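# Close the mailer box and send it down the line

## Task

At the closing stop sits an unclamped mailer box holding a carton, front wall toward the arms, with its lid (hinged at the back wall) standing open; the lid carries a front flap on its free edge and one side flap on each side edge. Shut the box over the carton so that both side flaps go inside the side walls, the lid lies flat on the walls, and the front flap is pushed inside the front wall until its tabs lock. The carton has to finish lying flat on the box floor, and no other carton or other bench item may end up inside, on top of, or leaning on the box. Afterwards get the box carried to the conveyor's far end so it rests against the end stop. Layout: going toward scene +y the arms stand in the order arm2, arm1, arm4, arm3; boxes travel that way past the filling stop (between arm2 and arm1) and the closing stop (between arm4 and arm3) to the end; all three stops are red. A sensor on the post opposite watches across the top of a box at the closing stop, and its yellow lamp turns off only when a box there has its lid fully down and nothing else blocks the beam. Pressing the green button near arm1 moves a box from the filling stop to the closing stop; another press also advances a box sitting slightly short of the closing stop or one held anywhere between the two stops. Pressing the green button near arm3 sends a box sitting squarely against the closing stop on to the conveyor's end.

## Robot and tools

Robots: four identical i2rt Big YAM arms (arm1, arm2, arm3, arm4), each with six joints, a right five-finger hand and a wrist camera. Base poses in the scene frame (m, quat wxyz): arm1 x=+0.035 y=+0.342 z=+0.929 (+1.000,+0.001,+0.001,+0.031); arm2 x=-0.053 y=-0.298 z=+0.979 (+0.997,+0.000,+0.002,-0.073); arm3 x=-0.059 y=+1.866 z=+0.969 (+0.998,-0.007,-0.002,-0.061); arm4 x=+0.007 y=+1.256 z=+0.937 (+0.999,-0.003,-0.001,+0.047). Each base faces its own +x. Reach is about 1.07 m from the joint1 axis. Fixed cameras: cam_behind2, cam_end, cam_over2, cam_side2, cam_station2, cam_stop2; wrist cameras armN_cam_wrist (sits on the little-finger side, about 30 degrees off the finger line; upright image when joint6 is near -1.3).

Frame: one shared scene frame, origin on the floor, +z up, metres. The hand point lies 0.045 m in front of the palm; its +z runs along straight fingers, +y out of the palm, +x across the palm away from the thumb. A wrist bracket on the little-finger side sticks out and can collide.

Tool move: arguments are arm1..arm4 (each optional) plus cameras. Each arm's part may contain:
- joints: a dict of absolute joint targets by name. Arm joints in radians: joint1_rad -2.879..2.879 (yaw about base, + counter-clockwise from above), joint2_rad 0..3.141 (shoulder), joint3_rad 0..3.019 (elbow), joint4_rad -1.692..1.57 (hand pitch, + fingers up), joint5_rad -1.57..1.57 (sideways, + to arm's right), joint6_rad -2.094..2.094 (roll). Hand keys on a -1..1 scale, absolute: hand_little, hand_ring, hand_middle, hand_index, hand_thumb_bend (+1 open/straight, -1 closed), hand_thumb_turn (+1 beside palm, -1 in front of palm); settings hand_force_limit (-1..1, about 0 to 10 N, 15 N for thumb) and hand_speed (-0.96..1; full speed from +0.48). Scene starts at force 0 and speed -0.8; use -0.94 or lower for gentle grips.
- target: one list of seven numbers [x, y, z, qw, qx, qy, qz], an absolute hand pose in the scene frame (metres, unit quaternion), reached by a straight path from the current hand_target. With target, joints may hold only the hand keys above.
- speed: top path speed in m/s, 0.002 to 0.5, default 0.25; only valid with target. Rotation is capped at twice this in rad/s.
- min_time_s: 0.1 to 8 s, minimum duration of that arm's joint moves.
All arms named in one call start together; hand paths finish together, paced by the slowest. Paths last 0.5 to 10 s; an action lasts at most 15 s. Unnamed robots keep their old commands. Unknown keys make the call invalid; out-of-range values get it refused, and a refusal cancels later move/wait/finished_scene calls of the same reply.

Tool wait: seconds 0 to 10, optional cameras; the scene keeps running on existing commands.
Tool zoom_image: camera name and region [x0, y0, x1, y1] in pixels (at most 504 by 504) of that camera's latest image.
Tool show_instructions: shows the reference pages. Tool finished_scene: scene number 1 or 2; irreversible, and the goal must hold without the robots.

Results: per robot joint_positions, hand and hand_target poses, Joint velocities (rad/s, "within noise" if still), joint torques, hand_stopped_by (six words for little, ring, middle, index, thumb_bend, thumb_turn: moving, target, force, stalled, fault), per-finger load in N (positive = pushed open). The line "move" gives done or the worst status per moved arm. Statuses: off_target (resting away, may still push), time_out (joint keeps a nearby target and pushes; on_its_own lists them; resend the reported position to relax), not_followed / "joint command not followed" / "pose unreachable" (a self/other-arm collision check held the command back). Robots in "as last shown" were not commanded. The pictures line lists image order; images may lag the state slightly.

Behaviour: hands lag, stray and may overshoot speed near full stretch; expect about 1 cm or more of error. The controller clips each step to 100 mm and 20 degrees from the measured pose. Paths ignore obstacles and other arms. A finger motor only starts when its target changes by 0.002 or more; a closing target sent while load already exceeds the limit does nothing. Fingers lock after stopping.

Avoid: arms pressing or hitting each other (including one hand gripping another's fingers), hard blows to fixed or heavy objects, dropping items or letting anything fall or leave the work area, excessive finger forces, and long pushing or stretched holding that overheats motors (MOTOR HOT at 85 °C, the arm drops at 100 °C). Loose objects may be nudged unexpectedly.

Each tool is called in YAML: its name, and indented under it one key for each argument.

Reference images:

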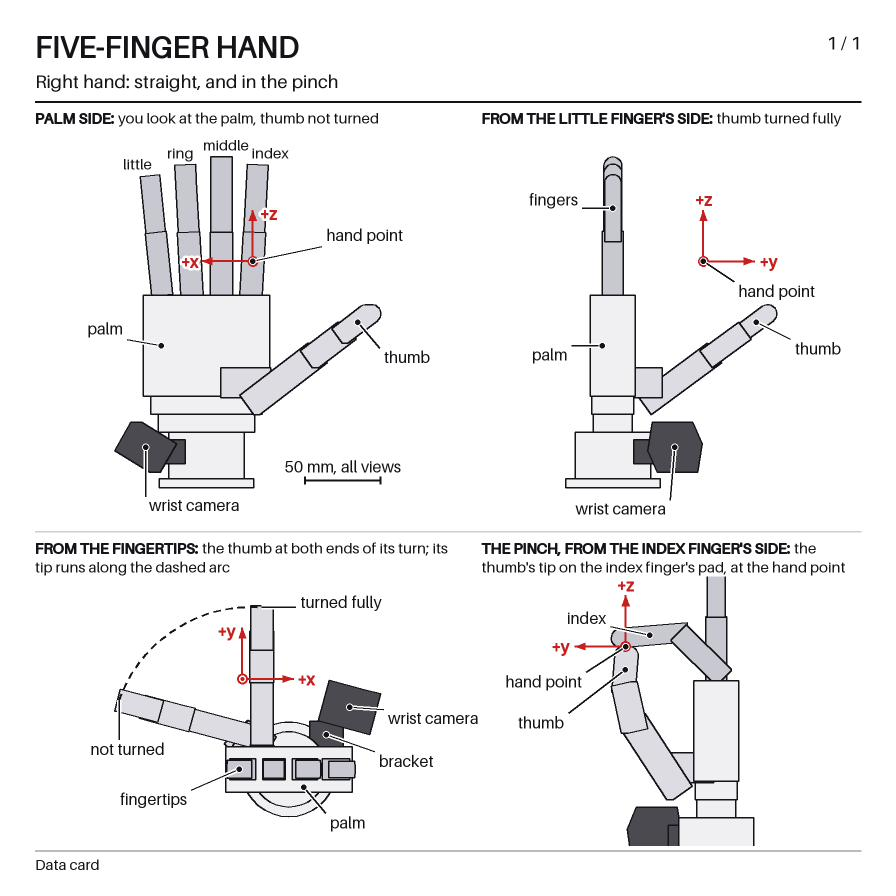

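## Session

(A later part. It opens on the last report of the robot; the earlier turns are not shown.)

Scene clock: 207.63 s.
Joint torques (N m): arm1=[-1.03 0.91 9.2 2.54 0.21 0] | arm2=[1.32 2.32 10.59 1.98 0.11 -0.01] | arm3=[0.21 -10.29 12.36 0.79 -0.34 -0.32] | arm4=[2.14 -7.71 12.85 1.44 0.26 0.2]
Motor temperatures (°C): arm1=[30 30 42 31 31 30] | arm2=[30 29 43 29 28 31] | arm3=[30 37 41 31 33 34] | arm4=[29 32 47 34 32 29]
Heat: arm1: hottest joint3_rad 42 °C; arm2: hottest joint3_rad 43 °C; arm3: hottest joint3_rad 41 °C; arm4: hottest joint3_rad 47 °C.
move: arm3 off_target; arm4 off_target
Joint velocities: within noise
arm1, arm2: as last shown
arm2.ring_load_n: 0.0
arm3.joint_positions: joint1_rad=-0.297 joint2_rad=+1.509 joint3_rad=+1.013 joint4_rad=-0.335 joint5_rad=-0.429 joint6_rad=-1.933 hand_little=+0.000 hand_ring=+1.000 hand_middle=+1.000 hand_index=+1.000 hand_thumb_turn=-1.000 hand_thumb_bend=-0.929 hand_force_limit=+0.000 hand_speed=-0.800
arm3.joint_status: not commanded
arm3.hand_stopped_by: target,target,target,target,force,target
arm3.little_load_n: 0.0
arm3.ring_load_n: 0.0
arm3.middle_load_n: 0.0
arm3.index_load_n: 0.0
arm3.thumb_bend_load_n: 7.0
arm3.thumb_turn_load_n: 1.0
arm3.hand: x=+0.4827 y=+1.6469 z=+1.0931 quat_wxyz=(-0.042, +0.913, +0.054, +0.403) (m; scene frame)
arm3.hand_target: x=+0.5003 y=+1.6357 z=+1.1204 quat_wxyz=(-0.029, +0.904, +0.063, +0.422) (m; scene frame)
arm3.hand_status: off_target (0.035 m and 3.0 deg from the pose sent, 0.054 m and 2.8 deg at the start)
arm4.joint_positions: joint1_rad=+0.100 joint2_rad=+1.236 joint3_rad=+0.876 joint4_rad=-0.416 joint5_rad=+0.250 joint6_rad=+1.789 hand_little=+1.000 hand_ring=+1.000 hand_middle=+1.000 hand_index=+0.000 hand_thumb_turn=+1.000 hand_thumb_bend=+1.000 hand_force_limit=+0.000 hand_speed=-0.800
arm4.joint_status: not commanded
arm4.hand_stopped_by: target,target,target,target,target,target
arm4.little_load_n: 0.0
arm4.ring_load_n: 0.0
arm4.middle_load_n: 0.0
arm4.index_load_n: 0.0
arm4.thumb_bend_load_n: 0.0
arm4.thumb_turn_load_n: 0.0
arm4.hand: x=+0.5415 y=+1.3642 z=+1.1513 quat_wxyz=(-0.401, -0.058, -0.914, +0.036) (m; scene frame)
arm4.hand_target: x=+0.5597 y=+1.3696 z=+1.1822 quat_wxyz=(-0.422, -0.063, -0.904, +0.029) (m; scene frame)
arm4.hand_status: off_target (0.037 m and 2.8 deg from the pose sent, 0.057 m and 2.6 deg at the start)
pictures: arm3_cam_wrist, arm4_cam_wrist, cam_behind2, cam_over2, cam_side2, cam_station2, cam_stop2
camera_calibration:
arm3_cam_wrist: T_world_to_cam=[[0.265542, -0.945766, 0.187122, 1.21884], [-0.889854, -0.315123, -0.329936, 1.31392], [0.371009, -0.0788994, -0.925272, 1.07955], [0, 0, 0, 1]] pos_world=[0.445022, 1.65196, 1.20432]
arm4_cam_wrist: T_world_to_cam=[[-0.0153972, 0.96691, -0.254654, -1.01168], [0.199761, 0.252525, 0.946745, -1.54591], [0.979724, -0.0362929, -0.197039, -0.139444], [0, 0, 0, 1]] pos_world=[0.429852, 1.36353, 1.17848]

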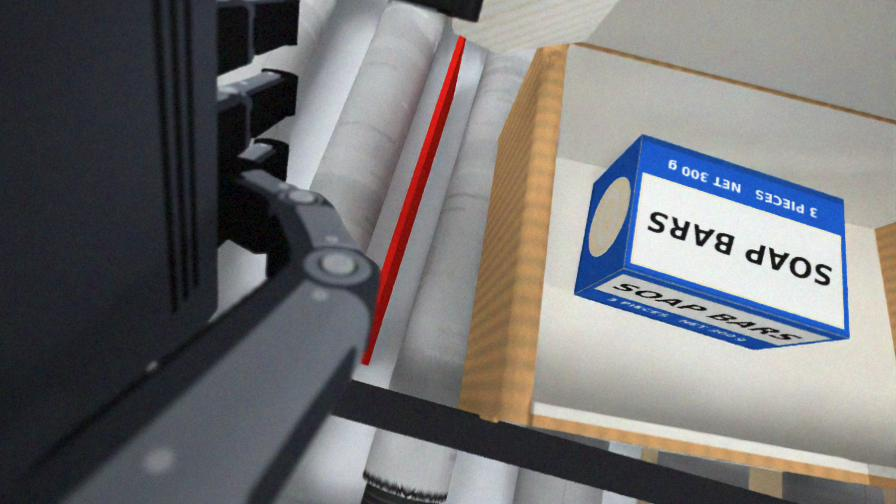

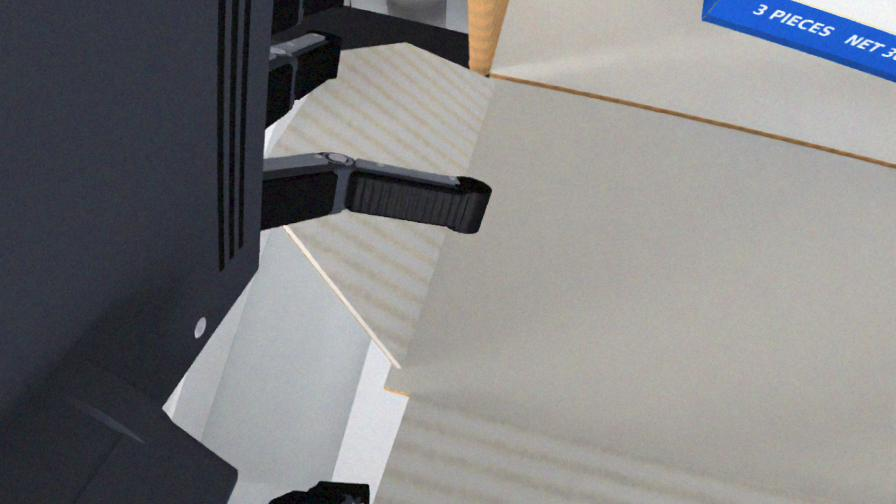

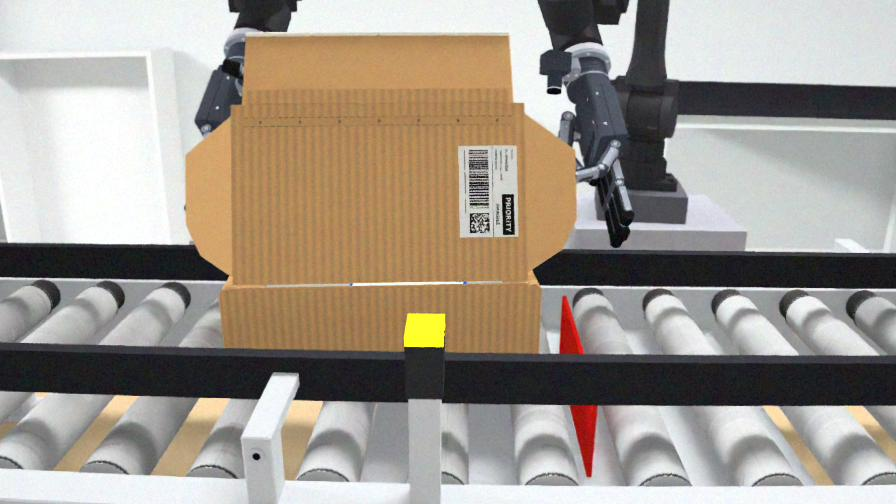

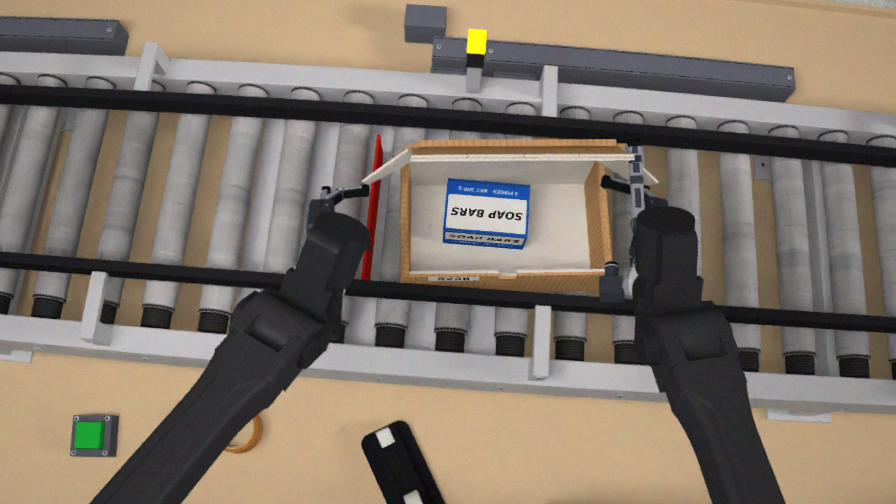

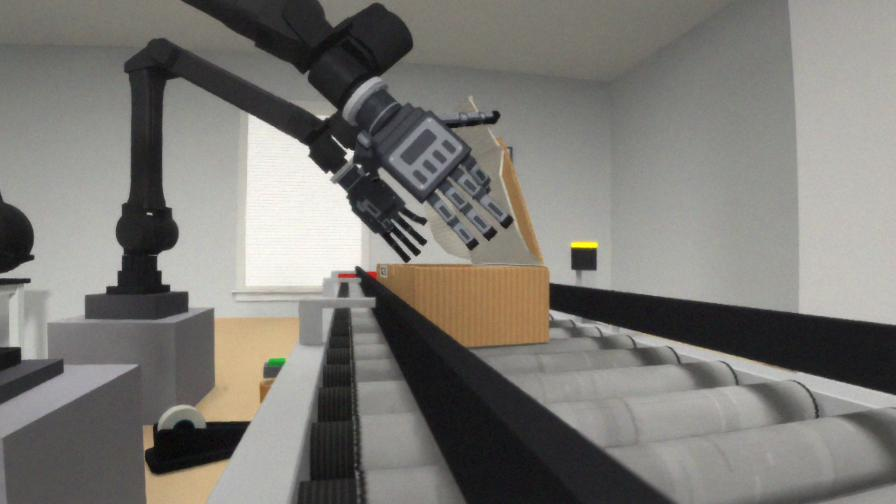

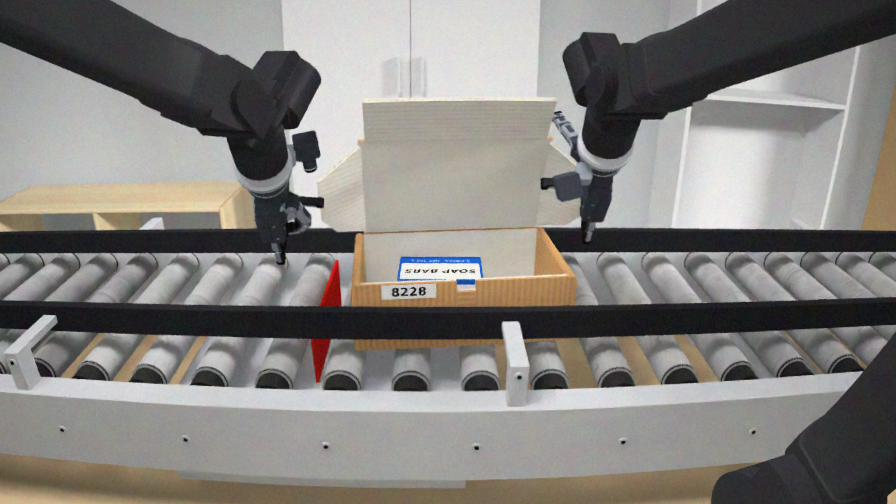

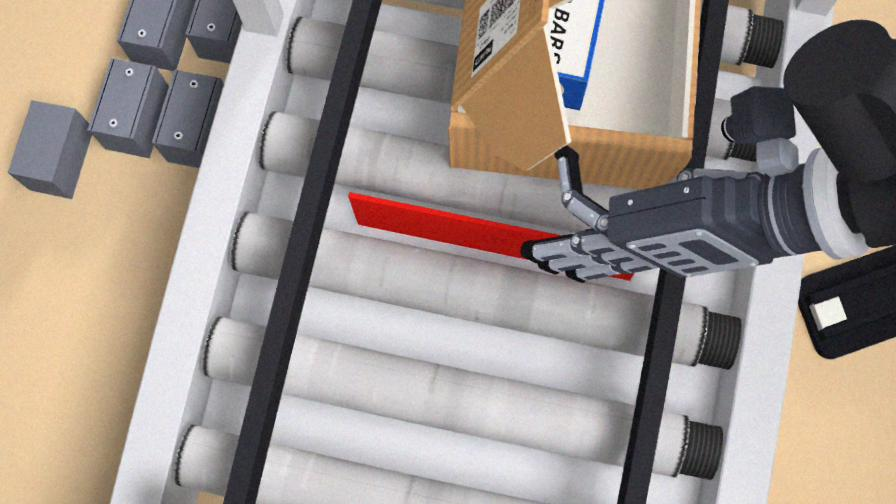

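move:
  arm4: {"target": [0.562, 1.27, 1.19, 0.4216, 0.0633, 0.9041, -0.0295], "speed": 0.2}
  arm3: {"target": [0.502, 1.73, 1.12, -0.0295, 0.9041, 0.0633, 0.4216], "speed": 0.2}

move:
  arm4: {"target": [0.61, 1.29, 1.19, 0.2581, 0.0674, 0.9636, -0.0181], "speed": 0.2}
  arm3: {"target": [0.565, 1.72, 1.152, -0.0181, 0.9636, 0.0674, 0.2582], "speed": 0.2}
  cameras: ["cam_over2", "cam_behind2", "cam_side2", "cam_station2", "cam_stop2", "arm3_cam_wrist", "arm4_cam_wrist"]

Scene clock: 209.53 s.
Joint torques (N m): arm1=[-1.03 0.85 9.18 2.55 0.22 0.01] | arm2=[1.44 2.32 10.55 1.98 0.11 -0.01] | arm3=[1.14 -10.81 7.45 1.85 -0.11 0.01] | arm4=[0.79 -9.7 12.25 1.81 -0.11 0.07]
Motor temperatures (°C): arm1=[30 30 42 31 31 30] | arm2=[30 29 43 29 28 31] | arm3=[30 37 41 31 33 34] | arm4=[29 32 47 34 32 29]
Heat: arm1: hottest joint3_rad 42 °C; arm2: hottest joint3_rad 43 °C; arm3: hottest joint3_rad 41 °C; arm4: hottest joint3_rad 47 °C.
move: arm3 done; arm4 off_target
Joint velocities: within noise
arm1, arm2: as last shown
arm3.joint_positions: joint1_rad=-0.109 joint2_rad=+1.450 joint3_rad=+0.985 joint4_rad=-0.298 joint5_rad=-0.289 joint6_rad=-1.818 hand_little=+0.000 hand_ring=+1.000 hand_middle=+1.000 hand_index=+1.000 hand_thumb_turn=-1.000 hand_thumb_bend=-0.929 hand_force_limit=+0.000 hand_speed=-0.800
arm3.joint_status: not commanded
arm3.hand_stopped_by: target,target,target,target,force,target
arm3.little_load_n: 0.0
arm3.ring_load_n: 0.0
arm3.middle_load_n: 0.5
arm3.index_load_n: 0.0
arm3.thumb_bend_load_n: 7.0
arm3.thumb_turn_load_n: 1.0
arm3.hand: x=+0.5001 y=+1.7276 z=+1.1116 quat_wxyz=(-0.030, +0.909, +0.067, +0.410) (m; scene frame)
arm3.hand_target: x=+0.5020 y=+1.7301 z=+1.1201 quat_wxyz=(-0.030, +0.904, +0.064, +0.422) (m; scene frame)
arm3.hand_status: done (0.009 m and 1.5 deg from the pose sent, 0.089 m and 3.0 deg at the start)
arm4.joint_positions: joint1_rad=-0.152 joint2_rad=+1.236 joint3_rad=+0.876 joint4_rad=-0.416 joint5_rad=+0.060 joint6_rad=+1.635 hand_little=+1.000 hand_ring=+1.000 hand_middle=+1.000 hand_index=+0.000 hand_thumb_turn=+1.000 hand_thumb_bend=+1.000 hand_force_limit=+0.000 hand_speed=-0.800
arm4.joint_status: not commanded
arm4.hand_stopped_by: target,target,target,target,target,target
arm4.little_load_n: 0.0
arm4.ring_load_n: 0.0
arm4.middle_load_n: 0.0
arm4.index_load_n: 0.0
arm4.thumb_bend_load_n: 0.0
arm4.thumb_turn_load_n: 0.0
arm4.hand: x=+0.5452 y=+1.2716 z=+1.1484 quat_wxyz=(-0.388, -0.067, -0.919, +0.029) (m; scene frame)
arm4.hand_target: x=+0.5597 y=+1.2700 z=+1.1900 quat_wxyz=(-0.422, -0.063, -0.904, +0.030) (m; scene frame)
arm4.hand_status: off_target (0.045 m and 4.2 deg from the pose sent, 0.104 m and 2.8 deg at the start)
pictures: none

Scene clock: 211.33 s.
Joint torques (N m): arm1=[-1.03 0.85 9.2 2.54 0.21 0] | arm2=[1.38 2.32 10.56 1.92 0.11 0] | arm3=[1.49 -13.22 12.81 0.4 -0.07 -0.32] | arm4=[1.44 -10.75 12.98 0.99 -0.03 0.17]
Motor temperatures (°C): arm1=[30 30 42 31 31 30] | arm2=[30 29 44 29 28 31] | arm3=[30 37 41 31 33 34] | arm4=[29 32 48 34 32 29]
Heat: arm1: hottest joint3_rad 42 °C; arm2: hottest joint3_rad 44 °C; arm3: hottest joint3_rad 41 °C; arm4: hottest joint3_rad 48 °C.
move: arm3 off_target; arm4 off_target
Joint velocities: within noise
arm1.joint_positions: joint1_rad=-0.032 joint2_rad=+0.646 joint3_rad=+1.328 joint4_rad=-1.360 joint5_rad=+0.140 joint6_rad=-1.155 hand_little=+1.000 hand_ring=+1.000 hand_middle=+1.000 hand_index=+1.000 hand_thumb_turn=+1.000 hand_thumb_bend=+1.000 hand_force_limit=+0.000 hand_speed=-0.800
arm1.joint_status: not commanded
arm1.hand_stopped_by: target,target,target,target,target,target
arm1.little_load_n: -0.5
arm1.ring_load_n: 0.0
arm1.middle_load_n: 0.0
arm1.index_load_n: 0.0
arm1.thumb_bend_load_n: 0.0
arm1.thumb_turn_load_n: 0.0
arm1.hand: x=+0.2644 y=+0.2774 z=+1.3774 quat_wxyz=(-0.035, +0.878, -0.203, +0.433) (m; scene frame)
arm1.hand_target: x=+0.2640 y=+0.2774 z=+1.3855 quat_wxyz=(-0.037, +0.873, -0.203, +0.441) (m; scene frame)
arm1.hand_status: not commanded
arm2.joint_positions: joint1_rad=+0.199 joint2_rad=+0.614 joint3_rad=+1.377 joint4_rad=-1.233 joint5_rad=+0.174 joint6_rad=-1.171 hand_little=+1.000 hand_ring=+1.000 hand_middle=+1.000 hand_index=+1.000 hand_thumb_turn=+1.000 hand_thumb_bend=+1.000 hand_force_limit=+0.000 hand_speed=-0.800
arm2.joint_status: not commanded
arm2.hand_stopped_by: target,target,target,target,target,target
arm2.little_load_n: 0.0
arm2.ring_load_n: 0.0
arm2.middle_load_n: 0.0
arm2.index_load_n: 0.0
arm2.thumb_bend_load_n: 0.0
arm2.thumb_turn_load_n: 0.0
arm2.hand: x=+0.1875 y=-0.3623 z=+1.4826 quat_wxyz=(-0.044, +0.830, -0.192, +0.522) (m; scene frame)
arm2.hand_target: x=+0.1859 y=-0.3624 z=+1.4940 quat_wxyz=(-0.047, +0.823, -0.191, +0.533) (m; scene frame)
arm2.hand_status: not commanded
arm3.joint_positions: joint1_rad=-0.069 joint2_rad=+1.709 joint3_rad=+1.478 joint4_rad=-0.889 joint5_rad=-0.172 joint6_rad=-1.830 hand_little=+0.000 hand_ring=+1.000 hand_middle=+1.000 hand_index=+1.000 hand_thumb_turn=-1.000 hand_thumb_bend=-0.929 hand_force_limit=+0.000 hand_speed=-0.800
arm3.joint_status: not commanded
arm3.hand_stopped_by: target,target,target,target,force,target
arm3.little_load_n: 0.0
arm3.ring_load_n: 0.0
arm3.middle_load_n: 0.0
arm3.index_load_n: 0.0
arm3.thumb_bend_load_n: 7.0
arm3.thumb_turn_load_n: 1.0
arm3.hand: x=+0.5443 y=+1.7183 z=+1.1258 quat_wxyz=(-0.025, +0.970, +0.054, +0.237) (m; scene frame)
arm3.hand_target: x=+0.5636 y=+1.7204 z=+1.1524 quat_wxyz=(-0.018, +0.963, +0.067, +0.259) (m; scene frame)
arm3.hand_status: off_target (0.033 m and 3.1 deg from the pose sent, 0.077 m and 18.5 deg at the start)
arm4.joint_positions: joint1_rad=-0.122 joint2_rad=+1.465 joint3_rad=+1.298 joint4_rad=-0.929 joint5_rad=+0.056 joint6_rad=+1.667 hand_little=+1.000 hand_ring=+1.000 hand_middle=+1.000 hand_index=+0.000 hand_thumb_turn=+1.000 hand_thumb_bend=+1.000 hand_force_limit=+0.000 hand_speed=-0.800
arm4.joint_status: not commanded
arm4.hand_stopped_by: target,target,target,target,target,target
arm4.little_load_n: 0.0
arm4.ring_load_n: 0.0
arm4.middle_load_n: 0.0
arm4.index_load_n: 0.0
arm4.thumb_bend_load_n: 0.0
arm4.thumb_turn_load_n: -0.5
arm4.hand: x=+0.5899 y=+1.2861 z=+1.1646 quat_wxyz=(-0.238, -0.066, -0.969, +0.022) (m; scene frame)
arm4.hand_target: x=+0.6083 y=+1.2901 z=+1.1900 quat_wxyz=(-0.259, -0.067, -0.963, +0.018) (m; scene frame)
arm4.hand_status: off_target (0.033 m and 2.5 deg from the pose sent, 0.079 m and 15.9 deg at the start)
pictures: arm3_cam_wrist, arm4_cam_wrist, cam_behind2, cam_over2, cam_side2, cam_station2, cam_stop2
camera_calibration:
arm3_cam_wrist: T_world_to_cam=[[0.316995, -0.938604, 0.136147, 1.281], [-0.947885, -0.318386, 0.0120162, 1.05425], [0.0320689, -0.132861, -0.990616, 1.44333], [0, 0, 0, 1]] pos_world=[0.546953, 1.72977, 1.24271]
arm4_cam_wrist: T_world_to_cam=[[-0.0818323, 0.979726, -0.182869, -0.993032], [0.509671, 0.198815, 0.837083, -1.53459], [0.856469, -0.0247027, -0.515607, 0.241679], [0, 0, 0, 1]] pos_world=[0.493883, 1.28397, 1.22759]

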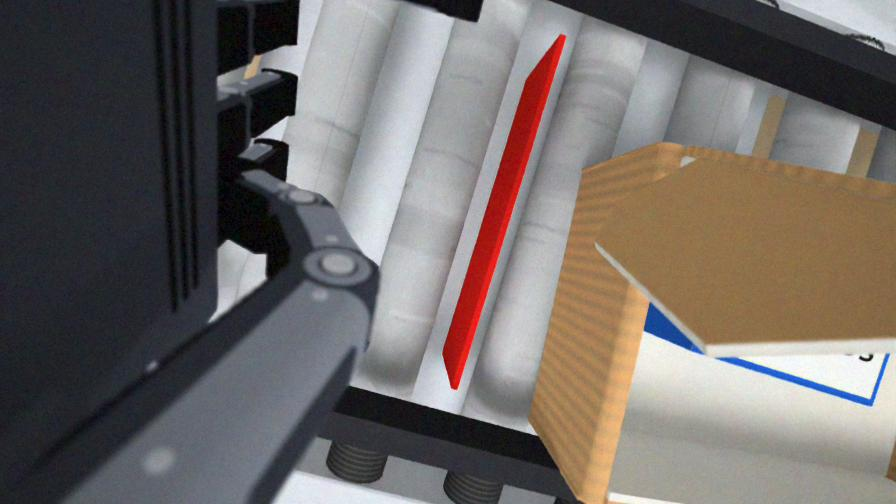

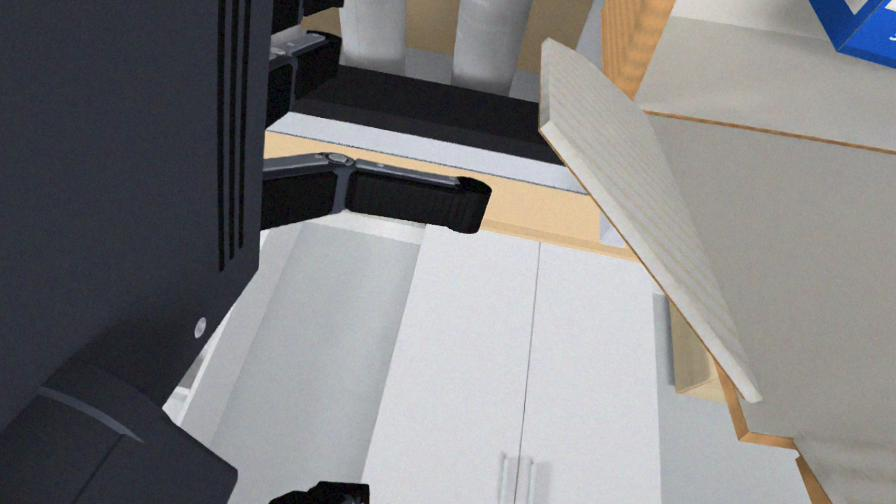

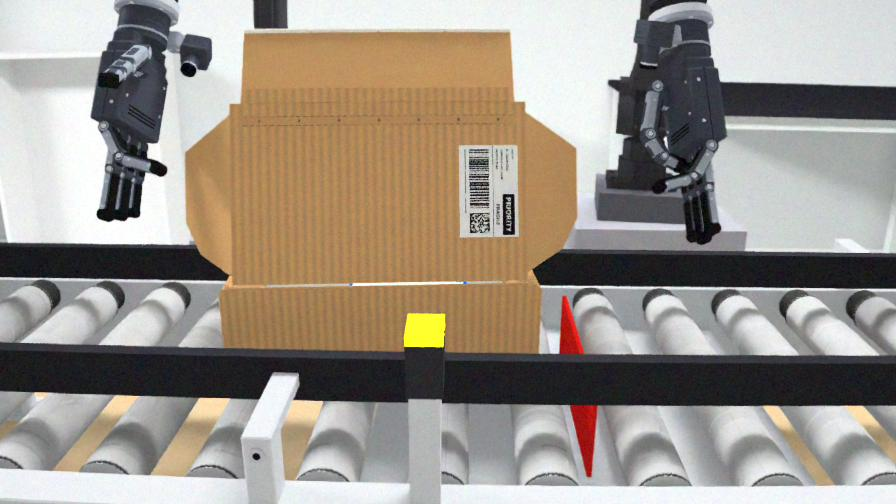

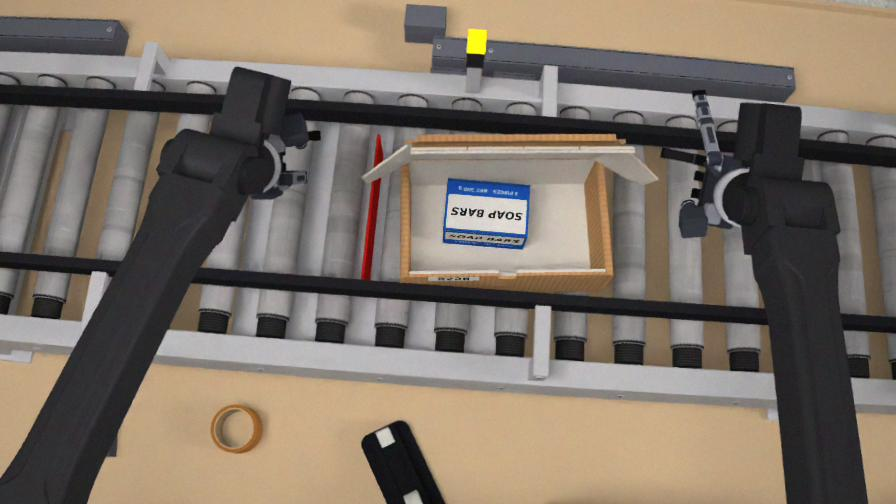

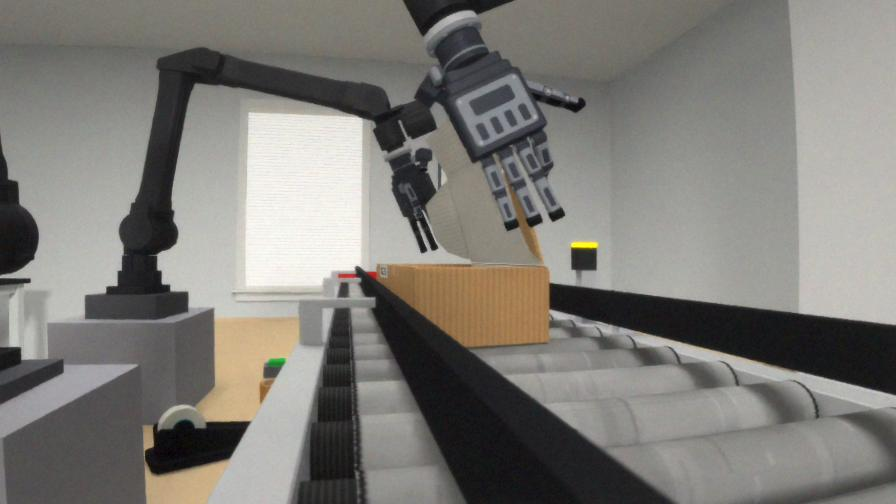

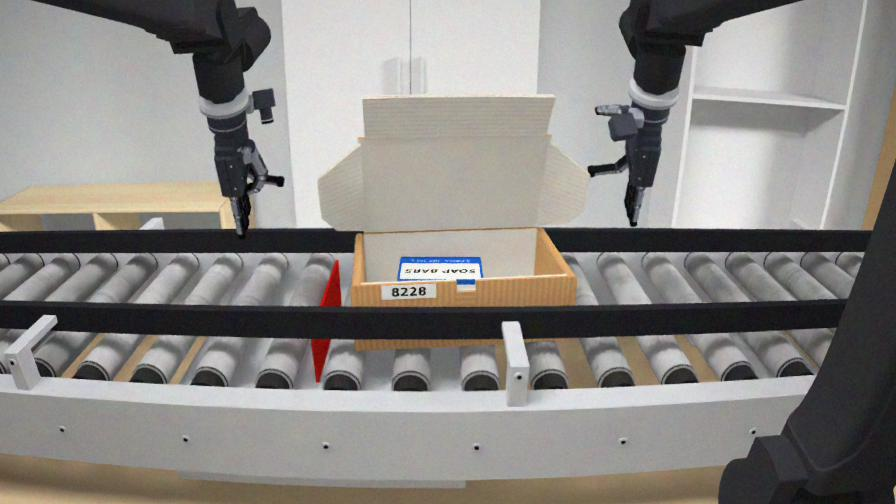

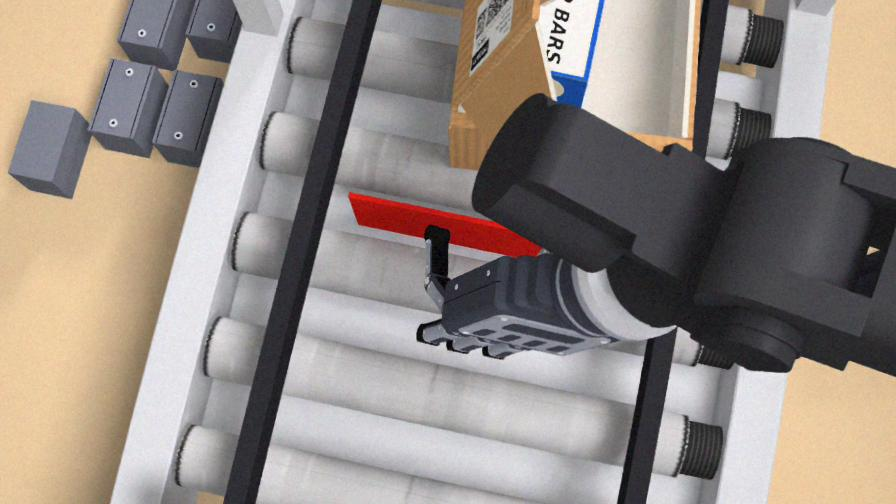

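move:
  arm4: {"target": [0.61, 1.37, 1.19, 0.2581, 0.0674, 0.9636, -0.0181], "speed": 0.15}
  arm3: {"target": [0.565, 1.635, 1.152, -0.0181, 0.9636, 0.0674, 0.2582], "speed": 0.15}
  cameras: ["cam_over2", "cam_behind2", "cam_side2", "arm3_cam_wrist", "arm4_cam_wrist"]

Scene clock: 212.90 s.
Joint torques (N m): arm1=[-1.03 0.91 9.2 2.54 0.21 0] | arm2=[1.55 2.2 10.59 1.87 0.11 -0.01] | arm3=[0.21 -13.63 12.98 0.53 -0.16 -0.32] | arm4=[3.43 -10.75 12.66 0.95 -0.1 0.15]
Motor temperatures (°C): arm1=[30 30 42 31 31 30] | arm2=[30 29 44 29 28 31] | arm3=[30 37 42 31 33 34] | arm4=[29 32 48 34 32 29]
Heat: arm1: hottest joint3_rad 42 °C; arm2: hottest joint3_rad 44 °C; arm3: hottest joint3_rad 42 °C; arm4: hottest joint3_rad 48 °C.
move: arm3 off_target; arm4 off_target
Joint velocities: within noise
arm1, arm2: as last shown
arm1.little_load_n: 0.0
arm1.thumb_turn_load_n: -0.5
arm3.joint_positions: joint1_rad=-0.199 joint2_rad=+1.766 joint3_rad=+1.557 joint4_rad=-0.939 joint5_rad=-0.238 joint6_rad=-1.958 hand_little=+0.000 hand_ring=+1.000 hand_middle=+1.000 hand_index=+1.000 hand_thumb_turn=-1.000 hand_thumb_bend=-0.929 hand_force_limit=+0.000 hand_speed=-0.800
arm3.joint_status: not commanded
arm3.hand_stopped_by: target,target,target,target,force,target
arm3.little_load_n: 0.0
arm3.ring_load_n: 0.0
arm3.middle_load_n: 0.0
arm3.index_load_n: 0.0
arm3.thumb_bend_load_n: 7.0
arm3.thumb_turn_load_n: 1.0
arm3.hand: x=+0.5464 y=+1.6454 z=+1.1264 quat_wxyz=(-0.030, +0.969, +0.059, +0.236) (m; scene frame)
arm3.hand_target: x=+0.5634 y=+1.6357 z=+1.1523 quat_wxyz=(-0.018, +0.963, +0.067, +0.259) (m; scene frame)
arm3.hand_status: off_target (0.033 m and 3.1 deg from the pose sent, 0.090 m and 3.1 deg at the start)
arm4.joint_positions: joint1_rad=+0.034 joint2_rad=+1.476 joint3_rad=+1.318 joint4_rad=-0.948 joint5_rad=+0.142 joint6_rad=+1.819 hand_little=+1.000 hand_ring=+1.000 hand_middle=+1.000 hand_index=+0.000 hand_thumb_turn=+1.000 hand_thumb_bend=+1.000 hand_force_limit=+0.000 hand_speed=-0.800
arm4.joint_status: not commanded
arm4.hand_stopped_by: target,target,target,target,target,target
arm4.little_load_n: 0.0
arm4.ring_load_n: 0.0
arm4.middle_load_n: 0.0
arm4.index_load_n: 0.5
arm4.thumb_bend_load_n: 0.0
arm4.thumb_turn_load_n: 0.0
arm4.hand: x=+0.5919 y=+1.3550 z=+1.1668 quat_wxyz=(-0.240, -0.074, -0.968, +0.027) (m; scene frame)
arm4.hand_target: x=+0.6081 y=+1.3697 z=+1.1901 quat_wxyz=(-0.258, -0.067, -0.963, +0.018) (m; scene frame)
arm4.hand_status: off_target (0.033 m and 2.5 deg from the pose sent, 0.090 m and 2.5 deg at the start)
pictures: arm3_cam_wrist, arm4_cam_wrist, cam_behind2, cam_over2, cam_side2
camera_calibration:
arm3_cam_wrist: T_world_to_cam=[[0.328338, -0.935658, 0.129378, 1.20839], [-0.943977, -0.329855, 0.0101385, 1.05185], [0.03319, -0.125459, -0.991543, 1.42245], [0, 0, 0, 1]] pos_world=[0.54895, 1.65606, 1.24342]
arm4_cam_wrist: T_world_to_cam=[[-0.0644478, 0.979621, -0.190233, -1.06149], [0.509265, 0.196224, 0.837941, -1.54835], [0.858193, -0.0428757, -0.511533, 0.261744], [0, 0, 0, 1]] pos_world=[0.495483, 1.3549, 1.22939]

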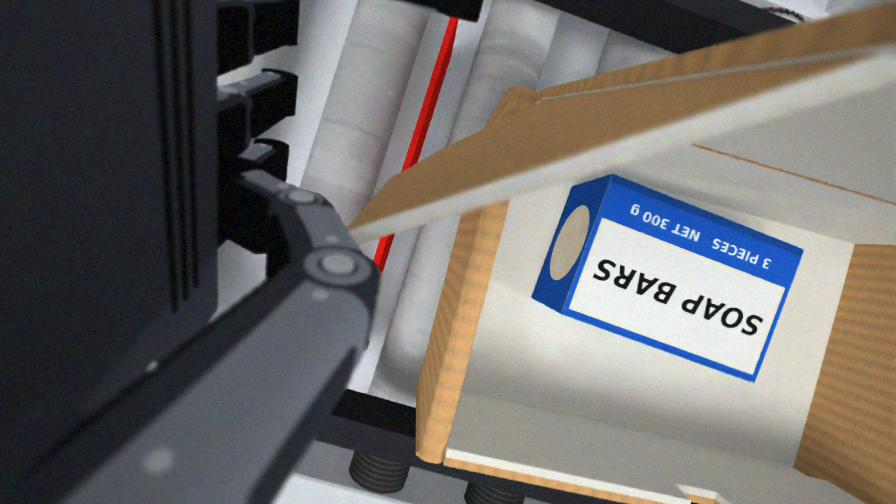

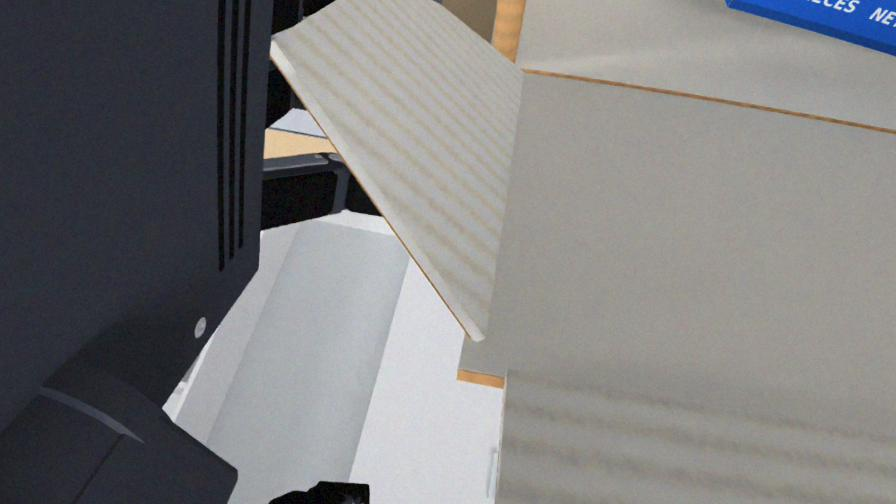

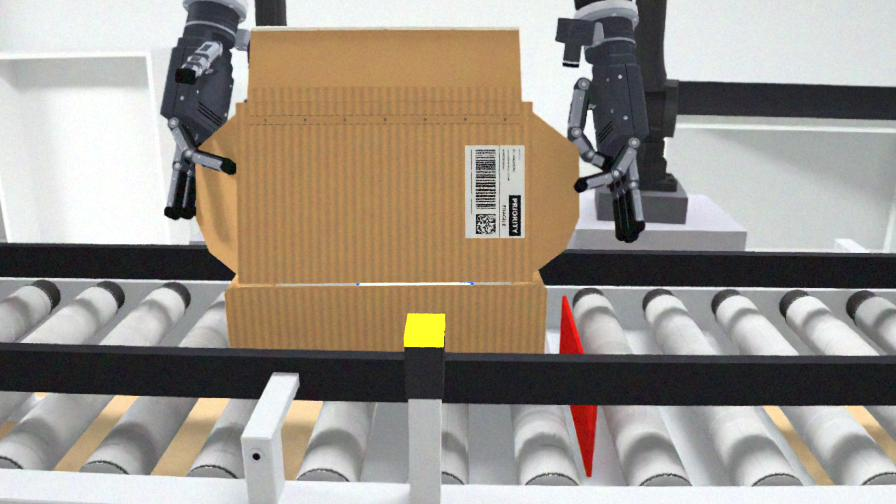

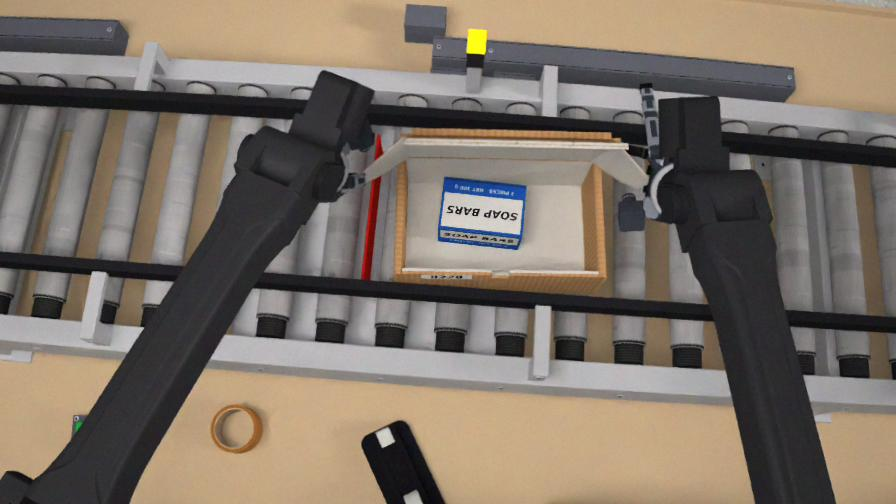

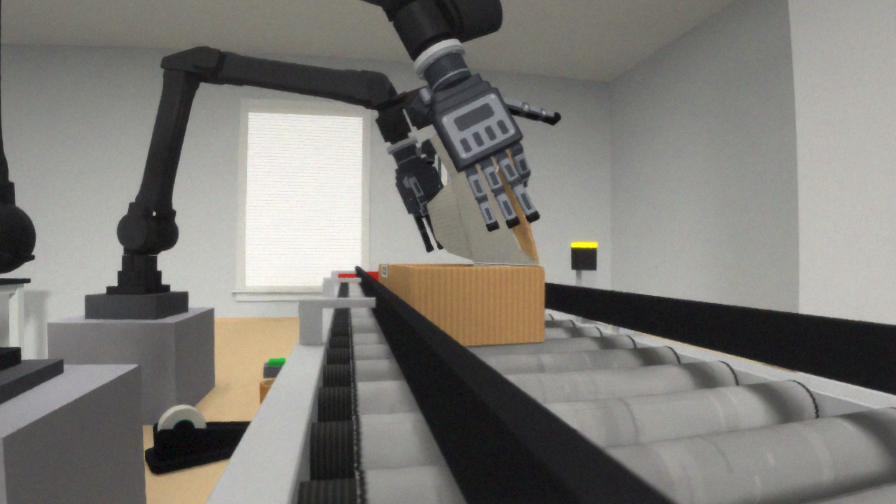

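move:
  arm4: {"target": [0.61, 1.40, 1.19, 0.2581, 0.0674, 0.9636, -0.0181], "speed": 0.12}
  arm3: {"target": [0.565, 1.595, 1.152, -0.0181, 0.9636, 0.0674, 0.2582], "speed": 0.12}
  cameras: ["cam_over2", "cam_behind2", "cam_side2", "arm3_cam_wrist", "arm4_cam_wrist", "cam_station2"]

Scene clock: 214.20 s.
Joint torques (N m): arm1=[-1.03 0.85 9.2 2.54 0.21 0] | arm2=[1.38 2.2 10.67 1.91 0.13 -0.01] | arm3=[-1.49 -13.86 13.49 0.75 0.08 -0.32] | arm4=[4.42 -11.16 12.67 0.88 -0.59 0.05]
Motor temperatures (°C): arm1=[30 30 42 31 31 30] | arm2=[30 29 44 29 28 31] | arm3=[30 37 42 31 33 34] | arm4=[29 32 48 34 32 29]
Heat: arm1: hottest joint3_rad 42 °C; arm2: hottest joint3_rad 44 °C; arm3: hottest joint3_rad 42 °C; arm4: hottest joint3_rad 48 °C.
move: arm3 off_target; arm4 off_target
Joint velocities: within noise
arm1, arm2: as last shown
arm1.thumb_turn_load_n: 0.0
arm3.joint_positions: joint1_rad=-0.243 joint2_rad=+1.801 joint3_rad=+1.603 joint4_rad=-0.977 joint5_rad=-0.273 joint6_rad=-2.020 hand_little=+0.000 hand_ring=+1.000 hand_middle=+1.000 hand_index=+1.000 hand_thumb_turn=-1.000 hand_thumb_bend=-0.929 hand_force_limit=+0.000 hand_speed=-0.800
arm3.joint_status: not commanded
arm3.hand_stopped_by: target,target,target,target,force,target
arm3.little_load_n: 0.0
arm3.ring_load_n: 0.0
arm3.middle_load_n: 0.0
arm3.index_load_n: 0.0
arm3.thumb_bend_load_n: 6.0
arm3.thumb_turn_load_n: 1.0
arm3.hand: x=+0.5482 y=+1.6218 z=+1.1242 quat_wxyz=(-0.039, +0.969, +0.069, +0.232) (m; scene frame)
arm3.hand_target: x=+0.5625 y=+1.5959 z=+1.1525 quat_wxyz=(-0.017, +0.964, +0.067, +0.258) (m; scene frame)
arm3.hand_status: off_target (0.042 m and 3.8 deg from the pose sent, 0.059 m and 3.1 deg at the start)
arm4.joint_positions: joint1_rad=+0.079 joint2_rad=+1.489 joint3_rad=+1.335 joint4_rad=-0.959 joint5_rad=+0.185 joint6_rad=+1.884 hand_little=+1.000 hand_ring=+1.000 hand_middle=+1.000 hand_index=+0.000 hand_thumb_turn=+1.000 hand_thumb_bend=+1.000 hand_force_limit=+0.000 hand_speed=-0.800
arm4.joint_status: not commanded
arm4.hand_stopped_by: target,target,target,target,target,target
arm4.little_load_n: 0.0
arm4.ring_load_n: 0.0
arm4.middle_load_n: 0.0
arm4.index_load_n: 1.5
arm4.thumb_bend_load_n: 0.0
arm4.thumb_turn_load_n: 0.0
arm4.hand: x=+0.5956 y=+1.3707 z=+1.1682 quat_wxyz=(-0.243, -0.088, -0.965, +0.036) (m; scene frame)
arm4.hand_target: x=+0.6076 y=+1.3996 z=+1.1900 quat_wxyz=(-0.258, -0.067, -0.964, +0.018) (m; scene frame)
arm4.hand_status: off_target (0.039 m and 3.6 deg from the pose sent, 0.054 m and 2.5 deg at the start)
pictures: arm3_cam_wrist, arm4_cam_wrist, cam_behind2, cam_over2, cam_side2, cam_station2
camera_calibration:
arm3_cam_wrist: T_world_to_cam=[[0.352069, -0.92876, 0.115984, 1.17687], [-0.935551, -0.352924, 0.0137736, 1.07461], [0.0281409, -0.113358, -0.993156, 1.40222], [0, 0, 0, 1]] pos_world=[0.551558, 1.63123, 1.24132]
arm4_cam_wrist: T_world_to_cam=[[-0.031544, 0.979335, -0.19977, -1.08436], [0.51034, 0.187634, 0.839254, -1.54489], [0.859394, -0.0754774, -0.505712, 0.297099], [0, 0, 0, 1]] pos_world=[0.498887, 1.37425, 1.23017]

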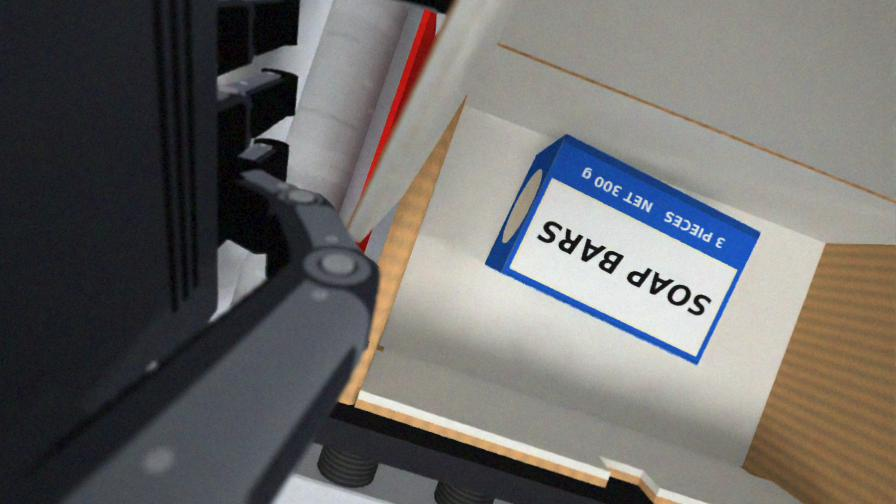

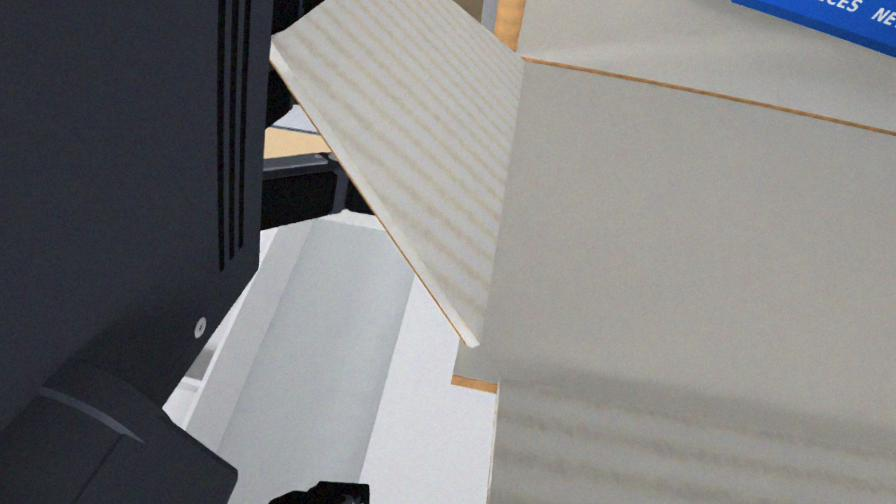

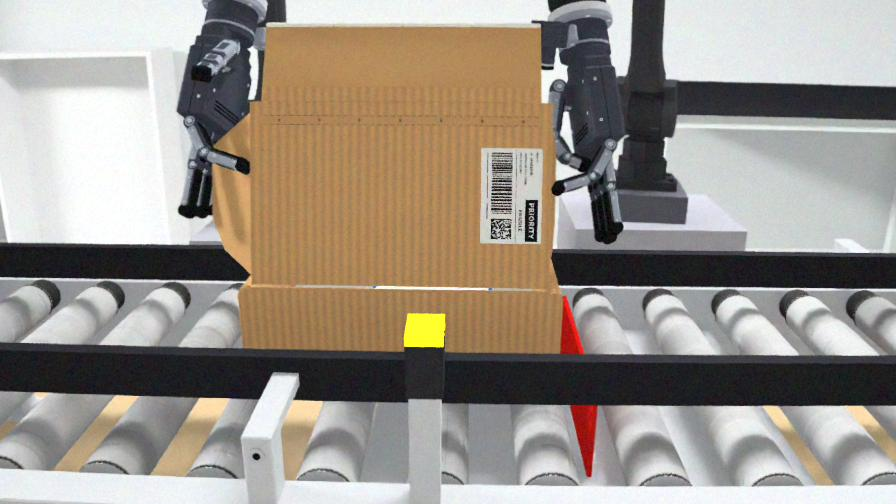

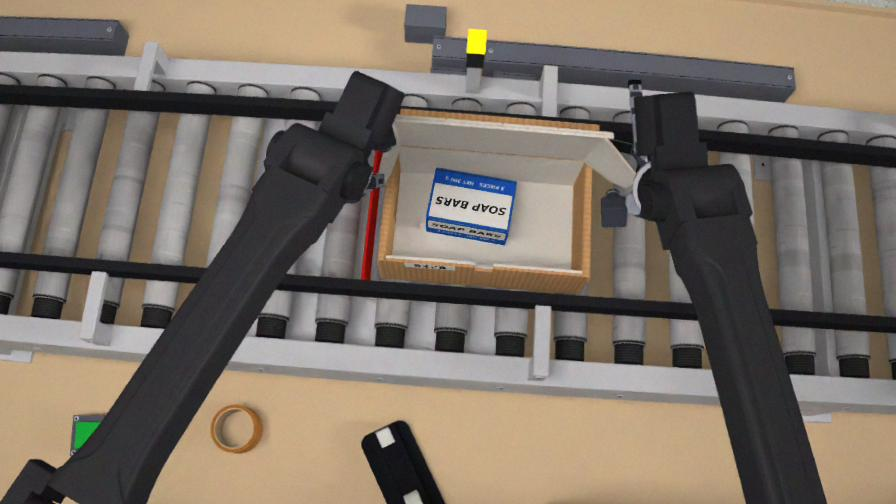

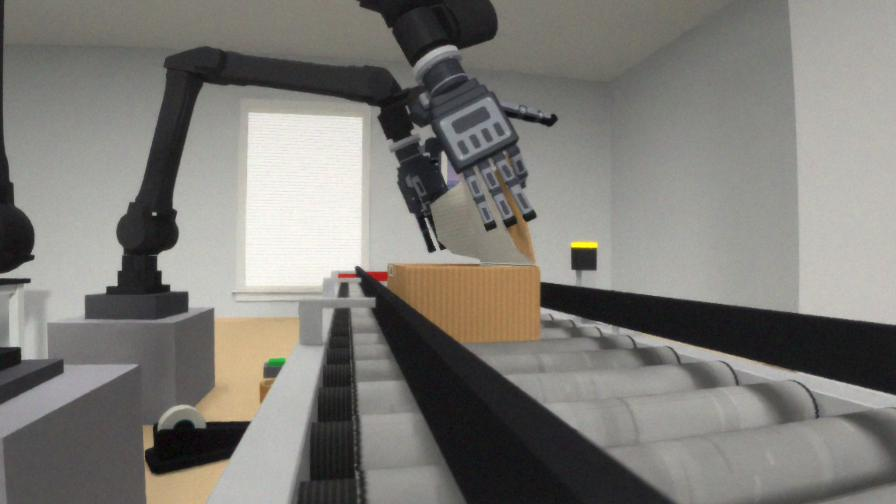

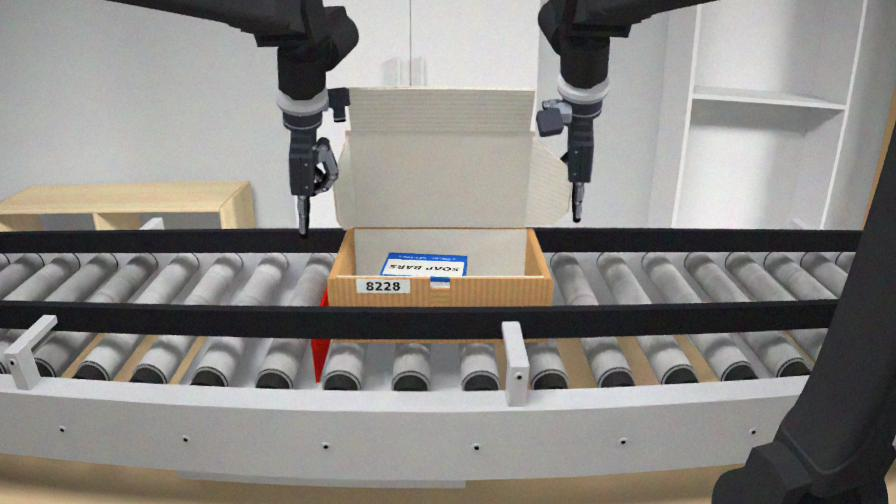

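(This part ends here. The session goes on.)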